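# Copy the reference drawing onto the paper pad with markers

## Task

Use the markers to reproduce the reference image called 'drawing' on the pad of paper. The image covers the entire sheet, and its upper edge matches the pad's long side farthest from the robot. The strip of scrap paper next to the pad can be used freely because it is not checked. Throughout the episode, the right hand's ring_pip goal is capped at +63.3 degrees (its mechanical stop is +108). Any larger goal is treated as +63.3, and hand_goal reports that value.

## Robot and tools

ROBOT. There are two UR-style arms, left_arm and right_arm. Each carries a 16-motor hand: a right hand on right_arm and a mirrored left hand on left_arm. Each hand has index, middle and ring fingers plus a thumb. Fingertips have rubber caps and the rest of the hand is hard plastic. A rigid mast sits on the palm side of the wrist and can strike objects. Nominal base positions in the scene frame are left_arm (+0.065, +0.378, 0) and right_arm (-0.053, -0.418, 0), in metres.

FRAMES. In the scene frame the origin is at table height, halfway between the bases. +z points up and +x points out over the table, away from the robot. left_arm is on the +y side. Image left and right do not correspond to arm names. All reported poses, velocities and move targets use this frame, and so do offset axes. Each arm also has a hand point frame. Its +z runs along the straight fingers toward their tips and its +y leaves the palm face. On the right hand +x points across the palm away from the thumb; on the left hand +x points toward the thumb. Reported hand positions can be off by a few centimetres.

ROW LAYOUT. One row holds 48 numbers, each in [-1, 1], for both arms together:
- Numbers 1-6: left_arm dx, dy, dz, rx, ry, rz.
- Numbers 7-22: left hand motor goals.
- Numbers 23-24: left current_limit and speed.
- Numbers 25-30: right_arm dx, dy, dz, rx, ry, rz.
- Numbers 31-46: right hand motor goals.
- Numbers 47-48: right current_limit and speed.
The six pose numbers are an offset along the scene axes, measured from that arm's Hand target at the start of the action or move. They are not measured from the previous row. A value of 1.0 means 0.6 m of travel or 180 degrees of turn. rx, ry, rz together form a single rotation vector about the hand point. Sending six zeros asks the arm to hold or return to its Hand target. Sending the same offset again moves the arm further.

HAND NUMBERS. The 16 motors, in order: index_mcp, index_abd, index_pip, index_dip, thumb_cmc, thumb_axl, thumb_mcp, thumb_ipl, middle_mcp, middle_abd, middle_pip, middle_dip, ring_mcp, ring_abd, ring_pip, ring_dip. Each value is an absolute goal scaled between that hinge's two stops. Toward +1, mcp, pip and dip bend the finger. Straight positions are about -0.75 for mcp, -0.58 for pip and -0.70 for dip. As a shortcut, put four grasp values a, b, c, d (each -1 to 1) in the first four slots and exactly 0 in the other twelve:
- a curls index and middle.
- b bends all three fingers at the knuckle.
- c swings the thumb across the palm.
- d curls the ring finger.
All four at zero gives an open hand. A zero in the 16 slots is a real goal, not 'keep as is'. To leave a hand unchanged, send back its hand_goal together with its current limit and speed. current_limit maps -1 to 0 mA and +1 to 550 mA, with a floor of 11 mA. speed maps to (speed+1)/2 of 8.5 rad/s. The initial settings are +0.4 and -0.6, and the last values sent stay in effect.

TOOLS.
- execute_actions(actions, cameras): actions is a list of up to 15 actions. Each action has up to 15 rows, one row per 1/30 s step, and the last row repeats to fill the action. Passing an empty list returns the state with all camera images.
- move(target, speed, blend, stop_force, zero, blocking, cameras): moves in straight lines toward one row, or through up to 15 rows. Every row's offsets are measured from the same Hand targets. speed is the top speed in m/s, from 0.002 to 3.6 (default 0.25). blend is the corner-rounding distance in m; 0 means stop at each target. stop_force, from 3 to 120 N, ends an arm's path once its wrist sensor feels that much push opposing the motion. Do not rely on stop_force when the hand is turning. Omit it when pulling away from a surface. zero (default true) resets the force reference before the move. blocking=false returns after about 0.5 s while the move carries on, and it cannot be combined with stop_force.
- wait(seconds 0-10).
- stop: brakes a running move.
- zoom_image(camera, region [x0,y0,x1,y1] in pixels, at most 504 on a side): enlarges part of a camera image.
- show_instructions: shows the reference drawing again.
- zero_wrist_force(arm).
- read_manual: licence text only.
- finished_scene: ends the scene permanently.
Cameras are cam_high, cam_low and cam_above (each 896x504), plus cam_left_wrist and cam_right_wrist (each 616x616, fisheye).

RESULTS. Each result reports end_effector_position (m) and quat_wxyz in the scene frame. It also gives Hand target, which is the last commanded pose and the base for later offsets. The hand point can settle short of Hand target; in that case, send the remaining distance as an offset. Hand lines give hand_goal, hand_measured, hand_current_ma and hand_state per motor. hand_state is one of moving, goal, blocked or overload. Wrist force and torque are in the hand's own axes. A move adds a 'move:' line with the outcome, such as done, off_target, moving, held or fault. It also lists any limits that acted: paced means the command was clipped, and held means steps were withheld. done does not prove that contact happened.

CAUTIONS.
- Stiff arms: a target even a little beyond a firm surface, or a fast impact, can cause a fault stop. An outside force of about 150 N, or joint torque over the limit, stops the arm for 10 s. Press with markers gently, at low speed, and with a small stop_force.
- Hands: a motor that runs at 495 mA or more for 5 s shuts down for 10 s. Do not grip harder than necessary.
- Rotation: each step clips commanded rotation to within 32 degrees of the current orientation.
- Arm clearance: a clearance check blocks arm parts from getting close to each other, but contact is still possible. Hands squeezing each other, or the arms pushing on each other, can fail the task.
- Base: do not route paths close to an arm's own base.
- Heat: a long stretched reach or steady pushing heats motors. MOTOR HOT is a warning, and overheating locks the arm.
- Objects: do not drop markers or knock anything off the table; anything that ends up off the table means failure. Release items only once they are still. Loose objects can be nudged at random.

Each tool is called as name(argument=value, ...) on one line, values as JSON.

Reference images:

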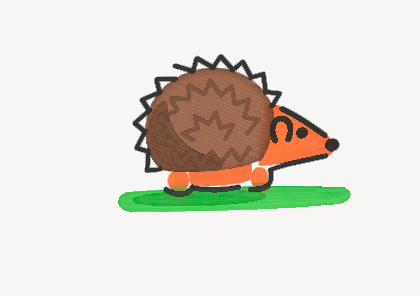

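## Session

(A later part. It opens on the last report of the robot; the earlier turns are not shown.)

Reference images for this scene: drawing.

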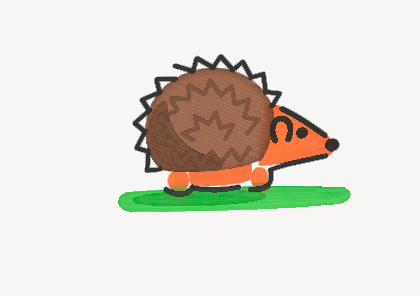

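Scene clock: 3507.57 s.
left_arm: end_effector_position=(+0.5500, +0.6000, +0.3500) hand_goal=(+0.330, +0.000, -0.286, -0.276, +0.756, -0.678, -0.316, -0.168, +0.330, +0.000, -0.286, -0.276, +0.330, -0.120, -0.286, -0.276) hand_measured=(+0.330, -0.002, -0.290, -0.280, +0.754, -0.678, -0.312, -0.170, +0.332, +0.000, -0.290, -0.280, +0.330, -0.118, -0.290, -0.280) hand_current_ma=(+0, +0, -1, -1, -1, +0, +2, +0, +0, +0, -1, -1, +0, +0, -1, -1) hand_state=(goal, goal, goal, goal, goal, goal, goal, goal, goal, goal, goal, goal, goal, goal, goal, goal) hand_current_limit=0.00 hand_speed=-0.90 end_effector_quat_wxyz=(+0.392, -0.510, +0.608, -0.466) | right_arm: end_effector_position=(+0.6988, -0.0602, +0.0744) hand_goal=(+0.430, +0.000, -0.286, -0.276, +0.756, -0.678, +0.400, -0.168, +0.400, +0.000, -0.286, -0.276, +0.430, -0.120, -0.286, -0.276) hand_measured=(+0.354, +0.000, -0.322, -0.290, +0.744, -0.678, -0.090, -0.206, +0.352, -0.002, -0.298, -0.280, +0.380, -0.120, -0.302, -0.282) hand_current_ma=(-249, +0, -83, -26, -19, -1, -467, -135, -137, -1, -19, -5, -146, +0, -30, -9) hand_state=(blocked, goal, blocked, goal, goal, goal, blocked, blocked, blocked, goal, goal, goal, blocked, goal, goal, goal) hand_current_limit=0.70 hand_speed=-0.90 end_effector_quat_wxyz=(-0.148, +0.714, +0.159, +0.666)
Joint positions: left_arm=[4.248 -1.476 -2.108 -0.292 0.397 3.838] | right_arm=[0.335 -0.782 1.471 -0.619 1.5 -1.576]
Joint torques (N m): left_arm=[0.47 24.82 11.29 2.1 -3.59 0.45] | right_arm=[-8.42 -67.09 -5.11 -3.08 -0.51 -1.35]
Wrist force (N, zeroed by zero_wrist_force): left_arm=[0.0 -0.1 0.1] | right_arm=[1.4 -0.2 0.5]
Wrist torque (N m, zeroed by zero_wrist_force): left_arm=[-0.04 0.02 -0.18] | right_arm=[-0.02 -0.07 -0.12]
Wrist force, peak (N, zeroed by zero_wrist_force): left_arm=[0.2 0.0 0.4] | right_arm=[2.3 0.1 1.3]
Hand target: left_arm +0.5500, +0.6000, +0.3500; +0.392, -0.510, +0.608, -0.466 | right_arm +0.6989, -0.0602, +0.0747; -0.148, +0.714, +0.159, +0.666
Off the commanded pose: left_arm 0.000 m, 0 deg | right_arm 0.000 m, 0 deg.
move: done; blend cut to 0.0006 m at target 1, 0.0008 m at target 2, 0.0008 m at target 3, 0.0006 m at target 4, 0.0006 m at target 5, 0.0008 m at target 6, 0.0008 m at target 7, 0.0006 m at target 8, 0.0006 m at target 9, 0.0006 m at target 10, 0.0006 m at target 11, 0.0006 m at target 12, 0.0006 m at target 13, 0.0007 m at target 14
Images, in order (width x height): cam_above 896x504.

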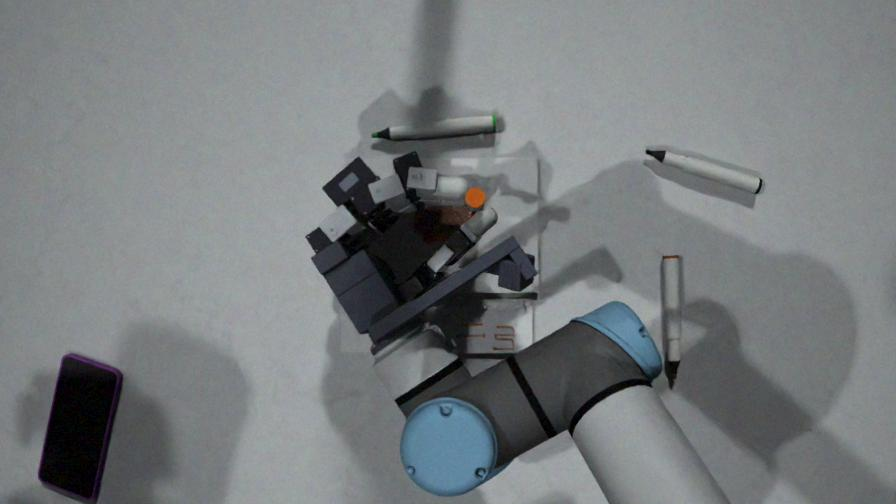

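move(target=[[0,0,0,0,0,0,0.33,0,-0.285,-0.275,0.757,-0.677,-0.315,-0.168,0.33,0,-0.285,-0.275,0.33,-0.12,-0.285,-0.275,0,-0.9,-0.041539,-0.020681,-0.00119,0,0,0,0.43,0,-0.285,-0.275,0.757,-0.677,0.4,-0.168,0.40,0,-0.285,-0.275,0.43,-0.12,-0.285,-0.275,0.7,-0.9],
[0,0,0,0,0,0,0.33,0,-0.285,-0.275,0.757,-0.677,-0.315,-0.168,0.33,0,-0.285,-0.275,0.33,-0.12,-0.285,-0.275,0,-0.9,-0.041554,-0.022441,-0.0007,0,0,0,0.43,0,-0.285,-0.275,0.757,-0.677,0.4,-0.168,0.40,0,-0.285,-0.275,0.43,-0.12,-0.285,-0.275,0.7,-0.9],
[0,0,0,0,0,0,0.33,0,-0.285,-0.275,0.757,-0.677,-0.315,-0.168,0.33,0,-0.285,-0.275,0.33,-0.12,-0.285,-0.275,0,-0.9,-0.003166,-0.003324,0.00044,0,0,0,0.43,0,-0.285,-0.275,0.757,-0.677,0.4,-0.168,0.40,0,-0.285,-0.275,0.43,-0.12,-0.285,-0.275,0.7,-0.9],
[0,0,0,0,0,0,0.33,0,-0.285,-0.275,0.757,-0.677,-0.315,-0.168,0.33,0,-0.285,-0.275,0.33,-0.12,-0.285,-0.275,0,-0.9,-0.00595,-0.006479,-0.00012,0,0,0,0.43,0,-0.285,-0.275,0.757,-0.677,0.4,-0.168,0.40,0,-0.285,-0.275,0.43,-0.12,-0.285,-0.275,0.7,-0.9],
[0,0,0,0,0,0,0.33,0,-0.285,-0.275,0.757,-0.677,-0.315,-0.168,0.33,0,-0.285,-0.275,0.33,-0.12,-0.285,-0.275,0,-0.9,-0.041493,-0.024167,-0.00121,0,0,0,0.43,0,-0.285,-0.275,0.757,-0.677,0.4,-0.168,0.40,0,-0.285,-0.275,0.43,-0.12,-0.285,-0.275,0.7,-0.9],
[0,0,0,0,0,0,0.33,0,-0.285,-0.275,0.757,-0.677,-0.315,-0.168,0.33,0,-0.285,-0.275,0.33,-0.12,-0.285,-0.275,0,-0.9,-0.041505,-0.025934,-0.00072,0,0,0,0.43,0,-0.285,-0.275,0.757,-0.677,0.4,-0.168,0.40,0,-0.285,-0.275,0.43,-0.12,-0.285,-0.275,0.7,-0.9],
[0,0,0,0,0,0,0.33,0,-0.285,-0.275,0.757,-0.677,-0.315,-0.168,0.33,0,-0.285,-0.275,0.33,-0.12,-0.285,-0.275,0,-0.9,-0.008661,-0.009591,0.00032,0,0,0,0.43,0,-0.285,-0.275,0.757,-0.677,0.4,-0.168,0.40,0,-0.285,-0.275,0.43,-0.12,-0.285,-0.275,0.7,-0.9],
[0,0,0,0,0,0,0.33,0,-0.285,-0.275,0.757,-0.677,-0.315,-0.168,0.33,0,-0.285,-0.275,0.33,-0.12,-0.285,-0.275,0,-0.9,-0.011448,-0.012738,-0.00023,0,0,0,0.43,0,-0.285,-0.275,0.757,-0.677,0.4,-0.168,0.40,0,-0.285,-0.275,0.43,-0.12,-0.285,-0.275,0.7,-0.9],
[0,0,0,0,0,0,0.33,0,-0.285,-0.275,0.757,-0.677,-0.315,-0.168,0.33,0,-0.285,-0.275,0.33,-0.12,-0.285,-0.275,0,-0.9,-0.041517,-0.027702,-0.00123,0,0,0,0.43,0,-0.285,-0.275,0.757,-0.677,0.4,-0.168,0.40,0,-0.285,-0.275,0.43,-0.12,-0.285,-0.275,0.7,-0.9],
[0,0,0,0,0,0,0.33,0,-0.285,-0.275,0.757,-0.677,-0.315,-0.168,0.33,0,-0.285,-0.275,0.33,-0.12,-0.285,-0.275,0,-0.9,-0.041529,-0.02947,-0.00074,0,0,0,0.43,0,-0.285,-0.275,0.757,-0.677,0.4,-0.168,0.40,0,-0.285,-0.275,0.43,-0.12,-0.285,-0.275,0.7,-0.9],
[0,0,0,0,0,0,0.33,0,-0.285,-0.275,0.757,-0.677,-0.315,-0.168,0.33,0,-0.285,-0.275,0.33,-0.12,-0.285,-0.275,0,-0.9,-0.014235,-0.015884,0.00021,0,0,0,0.43,0,-0.285,-0.275,0.757,-0.677,0.4,-0.168,0.40,0,-0.285,-0.275,0.43,-0.12,-0.285,-0.275,0.7,-0.9],
[0,0,0,0,0,0,0.33,0,-0.285,-0.275,0.757,-0.677,-0.315,-0.168,0.33,0,-0.285,-0.275,0.33,-0.12,-0.285,-0.275,0,-0.9,-0.017022,-0.01903,-0.00035,0,0,0,0.43,0,-0.285,-0.275,0.757,-0.677,0.4,-0.168,0.40,0,-0.285,-0.275,0.43,-0.12,-0.285,-0.275,0.7,-0.9],
[0,0,0,0,0,0,0.33,0,-0.285,-0.275,0.757,-0.677,-0.315,-0.168,0.33,0,-0.285,-0.275,0.33,-0.12,-0.285,-0.275,0,-0.9,-0.041541,-0.031237,-0.00125,0,0,0,0.43,0,-0.285,-0.275,0.757,-0.677,0.4,-0.168,0.40,0,-0.285,-0.275,0.43,-0.12,-0.285,-0.275,0.7,-0.9],
[0,0,0,0,0,0,0.33,0,-0.285,-0.275,0.757,-0.677,-0.315,-0.168,0.33,0,-0.285,-0.275,0.33,-0.12,-0.285,-0.275,0,-0.9,-0.040036,-0.032295,-0.00074,0,0,0,0.43,0,-0.285,-0.275,0.757,-0.677,0.4,-0.168,0.40,0,-0.285,-0.275,0.43,-0.12,-0.285,-0.275,0.7,-0.9],
[0,0,0,0,0,0,0.33,0,-0.285,-0.275,0.757,-0.677,-0.315,-0.168,0.33,0,-0.285,-0.275,0.33,-0.12,-0.285,-0.275,0,-0.9,-0.019718,-0.022173,0.0001,0,0,0,0.43,0,-0.285,-0.275,0.757,-0.677,0.4,-0.168,0.40,0,-0.285,-0.275,0.43,-0.12,-0.285,-0.275,0.7,-0.9]], speed=0.04, blend=[0.001,0.001,0.001,0.001,0.001,0.001,0.001,0.001,0.001,0.001,0.001,0.001,0.001,0.001,0])

move(target=[[0,0,0,0,0,0,0.33,0,-0.285,-0.275,0.757,-0.677,-0.315,-0.168,0.33,0,-0.285,-0.275,0.33,-0.12,-0.285,-0.275,0,-0.9,-0.002759,-0.003208,-0.00056,0,0,0,0.43,0,-0.285,-0.275,0.757,-0.677,0.4,-0.168,0.40,0,-0.285,-0.275,0.43,-0.12,-0.285,-0.275,0.7,-0.9],
[0,0,0,0,0,0,0.33,0,-0.285,-0.275,0.757,-0.677,-0.315,-0.168,0.33,0,-0.285,-0.275,0.33,-0.12,-0.285,-0.275,0,-0.9,-0.017755,-0.010673,-0.0013,0,0,0,0.43,0,-0.285,-0.275,0.757,-0.677,0.4,-0.168,0.40,0,-0.285,-0.275,0.43,-0.12,-0.285,-0.275,0.7,-0.9],
[0,0,0,0,0,0,0.33,0,-0.285,-0.275,0.757,-0.677,-0.315,-0.168,0.33,0,-0.285,-0.275,0.33,-0.12,-0.285,-0.275,0,-0.9,-0.015193,-0.011224,-0.00077,0,0,0,0.43,0,-0.285,-0.275,0.757,-0.677,0.4,-0.168,0.40,0,-0.285,-0.275,0.43,-0.12,-0.285,-0.275,0.7,-0.9],
[0,0,0,0,0,0,0.33,0,-0.285,-0.275,0.757,-0.677,-0.315,-0.168,0.33,0,-0.285,-0.275,0.33,-0.12,-0.285,-0.275,0,-0.9,-0.005518,-0.006415,-0.00011,0,0,0,0.43,0,-0.285,-0.275,0.757,-0.677,0.4,-0.168,0.40,0,-0.285,-0.275,0.43,-0.12,-0.285,-0.275,0.7,-0.9],
[0,0,0,0,0,0,0.33,0,-0.285,-0.275,0.757,-0.677,-0.315,-0.168,0.33,0,-0.285,-0.275,0.33,-0.12,-0.285,-0.275,0,-0.9,-0.007901,-0.009437,-0.00066,0,0,0,0.43,0,-0.285,-0.275,0.757,-0.677,0.4,-0.168,0.40,0,-0.285,-0.275,0.43,-0.12,-0.285,-0.275,0.7,-0.9],
[0,0,0,0,0,0,0.33,0,-0.285,-0.275,0.757,-0.677,-0.315,-0.168,0.33,0,-0.285,-0.275,0.33,-0.12,-0.285,-0.275,0,-0.9,-0.012624,-0.011791,-0.00124,0,0,0,0.43,0,-0.285,-0.275,0.757,-0.677,0.4,-0.168,0.40,0,-0.285,-0.275,0.43,-0.12,-0.285,-0.275,0.7,-0.9]], speed=0.04, blend=[0.001,0.001,0.001,0.001,0.001,0])

move(target=[[0,0,0,0,0,0,0.33,0,-0.285,-0.275,0.757,-0.677,-0.315,-0.168,0.33,0,-0.285,-0.275,0.33,-0.12,-0.285,-0.275,0,-0.9,0,0,0.033,0,0,0,0.43,0,-0.285,-0.275,0.757,-0.677,0.4,-0.168,0.40,0,-0.285,-0.275,0.43,-0.12,-0.285,-0.275,0.7,-0.9],
[0,0,0,0,0,0,0.33,0,-0.285,-0.275,0.757,-0.677,-0.315,-0.168,0.33,0,-0.285,-0.275,0.33,-0.12,-0.285,-0.275,0,-0.9,0.05,-0.38,0.12,0,0,0,0.43,0,-0.285,-0.275,0.757,-0.677,0.4,-0.168,0.40,0,-0.285,-0.275,0.43,-0.12,-0.285,-0.275,0.7,-0.9]], speed=[0.02,0.15], blend=[0.008,0], cameras=["cam_above"])

zoom_image(camera="cam_above", region=[405, 180, 505, 280])

Scene clock: 3536.50 s.
left_arm: end_effector_position=(+0.5500, +0.6000, +0.3500) hand_goal=(+0.330, +0.000, -0.286, -0.276, +0.756, -0.678, -0.316, -0.168, +0.330, +0.000, -0.286, -0.276, +0.330, -0.120, -0.286, -0.276) hand_measured=(+0.330, -0.002, -0.290, -0.280, +0.754, -0.678, -0.312, -0.170, +0.332, +0.000, -0.290, -0.280, +0.330, -0.118, -0.290, -0.280) hand_current_ma=(+0, +0, -1, -1, -1, +0, +2, +0, +0, +0, -1, -1, +0, +0, -1, -1) hand_state=(goal, goal, goal, goal, goal, goal, goal, goal, goal, goal, goal, goal, goal, goal, goal, goal) hand_current_limit=0.00 hand_speed=-0.90 end_effector_quat_wxyz=(+0.392, -0.510, +0.608, -0.466) | right_arm: end_effector_position=(+0.6871, -0.0736, +0.0744) hand_goal=(+0.430, +0.000, -0.286, -0.276, +0.756, -0.678, +0.400, -0.168, +0.400, +0.000, -0.286, -0.276, +0.430, -0.120, -0.286, -0.276) hand_measured=(+0.354, -0.002, -0.322, -0.290, +0.744, -0.678, -0.090, -0.206, +0.352, -0.004, -0.298, -0.280, +0.380, -0.122, -0.302, -0.282) hand_current_ma=(-249, -2, -83, -26, -21, -1, -468, -135, -137, -3, -19, -5, -146, -1, -30, -9) hand_state=(blocked, goal, blocked, goal, goal, goal, blocked, blocked, blocked, goal, goal, goal, blocked, goal, goal, goal) hand_current_limit=0.70 hand_speed=-0.90 end_effector_quat_wxyz=(-0.148, +0.714, +0.159, +0.666) end_effector_velocity=(-0.001, -0.002, -0.002) end_effector_angular_velocity=(-0.001, +0.000, -0.002)
Joint positions: left_arm=[4.248 -1.476 -2.108 -0.292 0.397 3.838] | right_arm=[0.32 -0.813 1.533 -0.65 1.486 -1.577]
Joint velocities: left_arm=[within noise] | right_arm=[-0.001 0 0.006 -0.005 0.001 0]
Joint torques (N m): left_arm=[-0.76 24.52 12.32 2.34 -3.34 0.23] | right_arm=[9.01 -65.14 -2.88 -3.51 0.99 1.5]
Wrist force (N, zeroed by zero_wrist_force): left_arm=[0.0 0.1 0.3] | right_arm=[0.6 -0.2 0.6]
Wrist torque (N m, zeroed by zero_wrist_force): left_arm=[-0.03 0.03 -0.18] | right_arm=[-0.03 -0.05 -0.08]
Wrist force, peak (N, zeroed by zero_wrist_force): left_arm=[-0.2 -0.4 0.4] | right_arm=[1.8 -0.1 1.5]
Hand target: left_arm +0.5500, +0.6000, +0.3500; +0.392, -0.510, +0.608, -0.466 | right_arm +0.6870, -0.0735, +0.0747; -0.148, +0.714, +0.159, +0.666
Off the commanded pose: left_arm 0.000 m, 0 deg | right_arm 0.000 m, 0 deg.
move: done; blend cut to 0.0005 m at target 1, 0.0005 m at target 2, 0.0006 m at target 5, 0.0006 m at target 6, 0.0006 m at target 9, 0.0006 m at target 10, 0.0006 m at target 13, 0.0006 m at target 14

Scene clock: 3537.47 s.
left_arm: end_effector_position=(+0.5500, +0.6000, +0.3500) hand_goal=(+0.330, +0.000, -0.286, -0.276, +0.756, -0.678, -0.316, -0.168, +0.330, +0.000, -0.286, -0.276, +0.330, -0.120, -0.286, -0.276) hand_measured=(+0.330, -0.002, -0.290, -0.280, +0.754, -0.678, -0.312, -0.170, +0.332, +0.000, -0.290, -0.280, +0.330, -0.118, -0.290, -0.280) hand_current_ma=(+0, +0, -1, -1, -1, +0, +2, +0, +0, +0, -1, -1, +0, +0, -1, -1) hand_state=(goal, goal, goal, goal, goal, goal, goal, goal, goal, goal, goal, goal, goal, goal, goal, goal) hand_current_limit=0.00 hand_speed=-0.90 end_effector_quat_wxyz=(+0.392, -0.510, +0.608, -0.466) | right_arm: end_effector_position=(+0.6794, -0.0807, +0.0741) hand_goal=(+0.430, +0.000, -0.286, -0.276, +0.756, -0.678, +0.400, -0.168, +0.400, +0.000, -0.286, -0.276, +0.430, -0.120, -0.286, -0.276) hand_measured=(+0.354, +0.002, -0.322, -0.290, +0.746, -0.678, -0.090, -0.206, +0.352, +0.000, -0.298, -0.280, +0.380, -0.118, -0.302, -0.282) hand_current_ma=(-249, +1, -83, -26, -18, -1, -467, -135, -137, +0, -19, -5, -146, +1, -30, -9) hand_state=(blocked, goal, blocked, goal, goal, goal, blocked, blocked, blocked, goal, goal, goal, blocked, goal, goal, goal) hand_current_limit=0.70 hand_speed=-0.90 end_effector_quat_wxyz=(-0.148, +0.714, +0.159, +0.666) end_effector_velocity=(+0.002, +0.000, +0.002) end_effector_angular_velocity=(+0.000, +0.000, -0.001)
Joint positions: left_arm=[4.248 -1.476 -2.108 -0.292 0.397 3.838] | right_arm=[0.313 -0.831 1.571 -0.67 1.479 -1.578]
Joint velocities: left_arm=[within noise] | right_arm=[-0.001 0 -0.006 0.006 0 0]
Joint torques (N m): left_arm=[-0.57 23.63 13.62 2.19 -3.44 0.39] | right_arm=[-5.4 -30.61 -31.13 0.88 -0.73 -0.76]
Wrist force (N, zeroed by zero_wrist_force): left_arm=[-0.1 -0.1 0.4] | right_arm=[1.4 0.3 0.4]
Wrist torque (N m, zeroed by zero_wrist_force): left_arm=[-0.06 0.03 -0.18] | right_arm=[0.03 -0.09 -0.08]
Wrist force, peak (N, zeroed by zero_wrist_force): left_arm=[0.3 0.1 0.4] | right_arm=[2.3 0.2 0.4]
Hand target: left_arm +0.5500, +0.6000, +0.3500; +0.392, -0.510, +0.608, -0.466 | right_arm +0.6795, -0.0806, +0.0740; -0.148, +0.714, +0.159, +0.666
Off the commanded pose: left_arm 0.000 m, 0 deg | right_arm 0.000 m, 0 deg.
move: done; blend cut to 0.0008 m at target 2, 0.0008 m at target 3

Scene clock: 3540.43 s.
left_arm: end_effector_position=(+0.5500, +0.6000, +0.3500) hand_goal=(+0.330, +0.000, -0.286, -0.276, +0.756, -0.678, -0.316, -0.168, +0.330, +0.000, -0.286, -0.276, +0.330, -0.120, -0.286, -0.276) hand_measured=(+0.330, -0.002, -0.290, -0.280, +0.754, -0.678, -0.312, -0.170, +0.332, +0.000, -0.290, -0.280, +0.330, -0.118, -0.290, -0.280) hand_current_ma=(+0, +0, -1, -1, -1, +0, +2, +0, +0, +0, -1, -1, +0, +0, -1, -1) hand_state=(goal, goal, goal, goal, goal, goal, goal, goal, goal, goal, goal, goal, goal, goal, goal, goal) hand_current_limit=0.00 hand_speed=-0.90 end_effector_quat_wxyz=(+0.392, -0.510, +0.608, -0.466) | right_arm: end_effector_position=(+0.7094, -0.3086, +0.1462) hand_goal=(+0.430, +0.000, -0.286, -0.276, +0.756, -0.678, +0.400, -0.168, +0.400, +0.000, -0.286, -0.276, +0.430, -0.120, -0.286, -0.276) hand_measured=(+0.354, -0.002, -0.322, -0.290, +0.744, -0.678, -0.090, -0.206, +0.352, -0.004, -0.298, -0.280, +0.380, -0.122, -0.302, -0.282) hand_current_ma=(-249, -2, -83, -26, -21, -1, -467, -135, -137, -4, -19, -5, -146, -2, -30, -9) hand_state=(blocked, goal, blocked, goal, goal, goal, blocked, blocked, blocked, goal, goal, goal, blocked, goal, goal, goal) hand_current_limit=0.70 hand_speed=-0.90 end_effector_quat_wxyz=(-0.148, +0.714, +0.159, +0.666)
Joint positions: left_arm=[4.248 -1.476 -2.108 -0.292 0.397 3.838] | right_arm=[-0.116 -1.044 1.722 -0.597 1.051 -1.612]
Joint torques (N m): left_arm=[-0.58 23.19 12.3 2.42 -3.62 0.24] | right_arm=[2.71 -16.82 -31.17 -3.61 0.36 1.35]
Wrist force (N, zeroed by zero_wrist_force): left_arm=[0.1 -0.2 0.2] | right_arm=[-0.1 0.4 0.1]
Wrist torque (N m, zeroed by zero_wrist_force): left_arm=[-0.05 0.01 -0.17] | right_arm=[0.03 0.00 -0.01]
Wrist force, peak (N, zeroed by zero_wrist_force): left_arm=[0.3 -0.2 0.3] | right_arm=[-0.1 4.2 -1.2]
Hand target: left_arm +0.5500, +0.6000, +0.3500; +0.392, -0.510, +0.608, -0.466 | right_arm +0.7095, -0.3086, +0.1460; -0.148, +0.714, +0.159, +0.666
Off the commanded pose: left_arm 0.000 m, 0 deg | right_arm 0.000 m, 0 deg.
move: done
Images, in order (width x height): cam_above 896x504.

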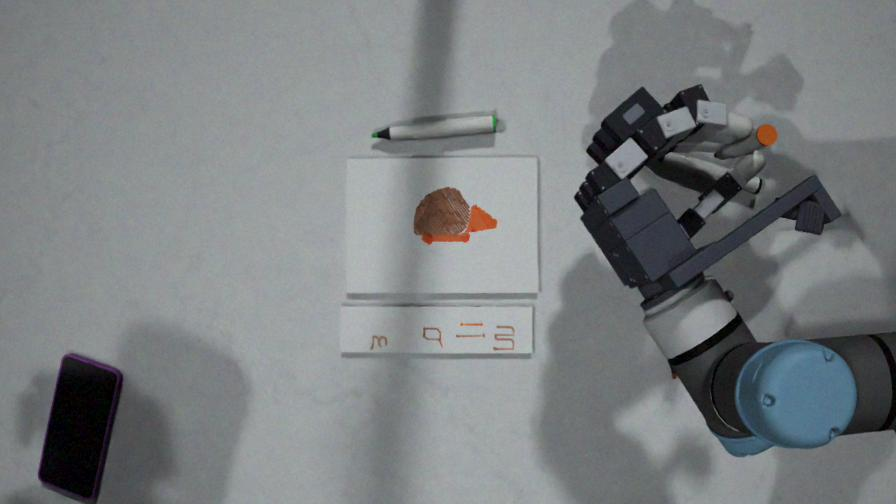

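Scaled by 5.040.

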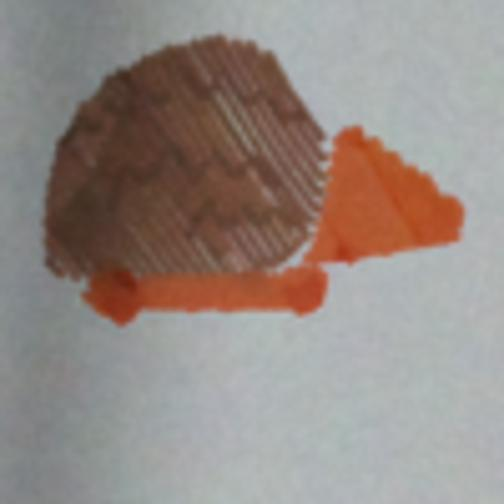

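move(target=[[0,0,0,0,0,0,0.33,0,-0.285,-0.275,0.757,-0.677,-0.315,-0.168,0.33,0,-0.285,-0.275,0.33,-0.12,-0.285,-0.275,0,-0.9,-0.2158,0.1143,0.09,0.25027,0.43609,0.1767,0.43,0,-0.285,-0.275,0.757,-0.677,0.4,-0.168,0.40,0,-0.285,-0.275,0.43,-0.12,-0.285,-0.275,0.7,-0.9],
[0,0,0,0,0,0,0.33,0,-0.285,-0.275,0.757,-0.677,-0.315,-0.168,0.33,0,-0.285,-0.275,0.33,-0.12,-0.285,-0.275,0,-0.9,-0.43,0.2898,-0.0767,0.25027,0.43609,0.1767,0.43,0,-0.285,-0.275,0.757,-0.677,0.4,-0.168,0.40,0,-0.285,-0.275,0.43,-0.12,-0.285,-0.275,0.7,-0.9]], speed=[0.2,0.15], blend=[0.02,0], cameras=["cam_above","cam_low","cam_right_wrist"])

Scene clock: 3561.93 s.
left_arm: end_effector_position=(+0.5500, +0.6000, +0.3500) hand_goal=(+0.330, +0.000, -0.286, -0.276, +0.756, -0.678, -0.316, -0.168, +0.330, +0.000, -0.286, -0.276, +0.330, -0.120, -0.286, -0.276) hand_measured=(+0.330, -0.002, -0.290, -0.280, +0.754, -0.678, -0.312, -0.170, +0.332, +0.000, -0.290, -0.280, +0.330, -0.118, -0.290, -0.280) hand_current_ma=(+0, +0, -1, -1, -1, +0, +2, +0, +0, +0, -1, -1, +0, +0, -1, -1) hand_state=(goal, goal, goal, goal, goal, goal, goal, goal, goal, goal, goal, goal, goal, goal, goal, goal) hand_current_limit=0.00 hand_speed=-0.90 end_effector_quat_wxyz=(+0.392, -0.510, +0.608, -0.466) | right_arm: end_effector_position=(+0.4514, -0.1347, +0.1001) hand_goal=(+0.430, +0.000, -0.286, -0.276, +0.756, -0.678, +0.400, -0.168, +0.400, +0.000, -0.286, -0.276, +0.430, -0.120, -0.286, -0.276) hand_measured=(+0.354, -0.002, -0.322, -0.290, +0.744, -0.678, -0.090, -0.206, +0.352, -0.004, -0.298, -0.280, +0.380, -0.122, -0.302, -0.282) hand_current_ma=(-249, -2, -83, -26, -21, -1, -467, -135, -137, -4, -20, -5, -146, -2, -30, -9) hand_state=(blocked, goal, blocked, goal, goal, goal, blocked, blocked, blocked, goal, goal, goal, blocked, goal, goal, goal) hand_current_limit=0.70 hand_speed=-0.90 end_effector_quat_wxyz=(-0.608, +0.792, -0.040, +0.031)
Joint positions: left_arm=[4.248 -1.476 -2.108 -0.292 0.397 3.838] | right_arm=[-0.134 -0.84 1.491 0.924 0.261 -1.576]
Joint torques (N m): left_arm=[-2.32 24.74 12.48 2.53 -3.53 0.18] | right_arm=[-9.72 -19.5 -26.61 3.22 -0.27 0.05]
Wrist force (N, zeroed by zero_wrist_force): left_arm=[0.0 0.0 0.0] | right_arm=[1.0 0.4 -0.4]
Wrist torque (N m, zeroed by zero_wrist_force): left_arm=[-0.01 0.02 -0.18] | right_arm=[0.44 -0.51 -0.25]
Wrist force, peak (N, zeroed by zero_wrist_force): left_arm=[0.1 0.0 0.4] | right_arm=[2.2 0.9 -3.0]
Hand target: left_arm +0.5500, +0.6000, +0.3500; +0.392, -0.510, +0.608, -0.466 | right_arm +0.4515, -0.1347, +0.1000; -0.608, +0.792, -0.040, +0.031
Off the commanded pose: left_arm 0.000 m, 0 deg | right_arm 0.000 m, 0 deg.
move: done
Images, in order (width x height): cam_low 896x504, cam_above 896x504, cam_right_wrist 616x616.

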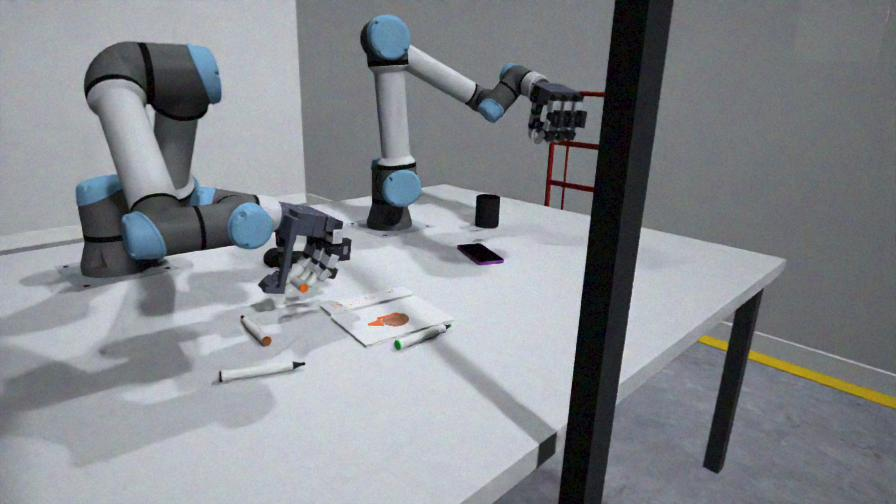

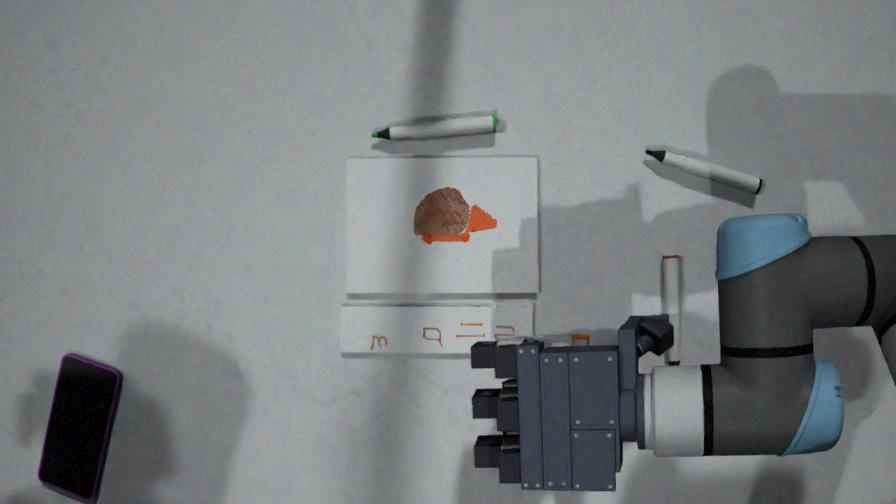

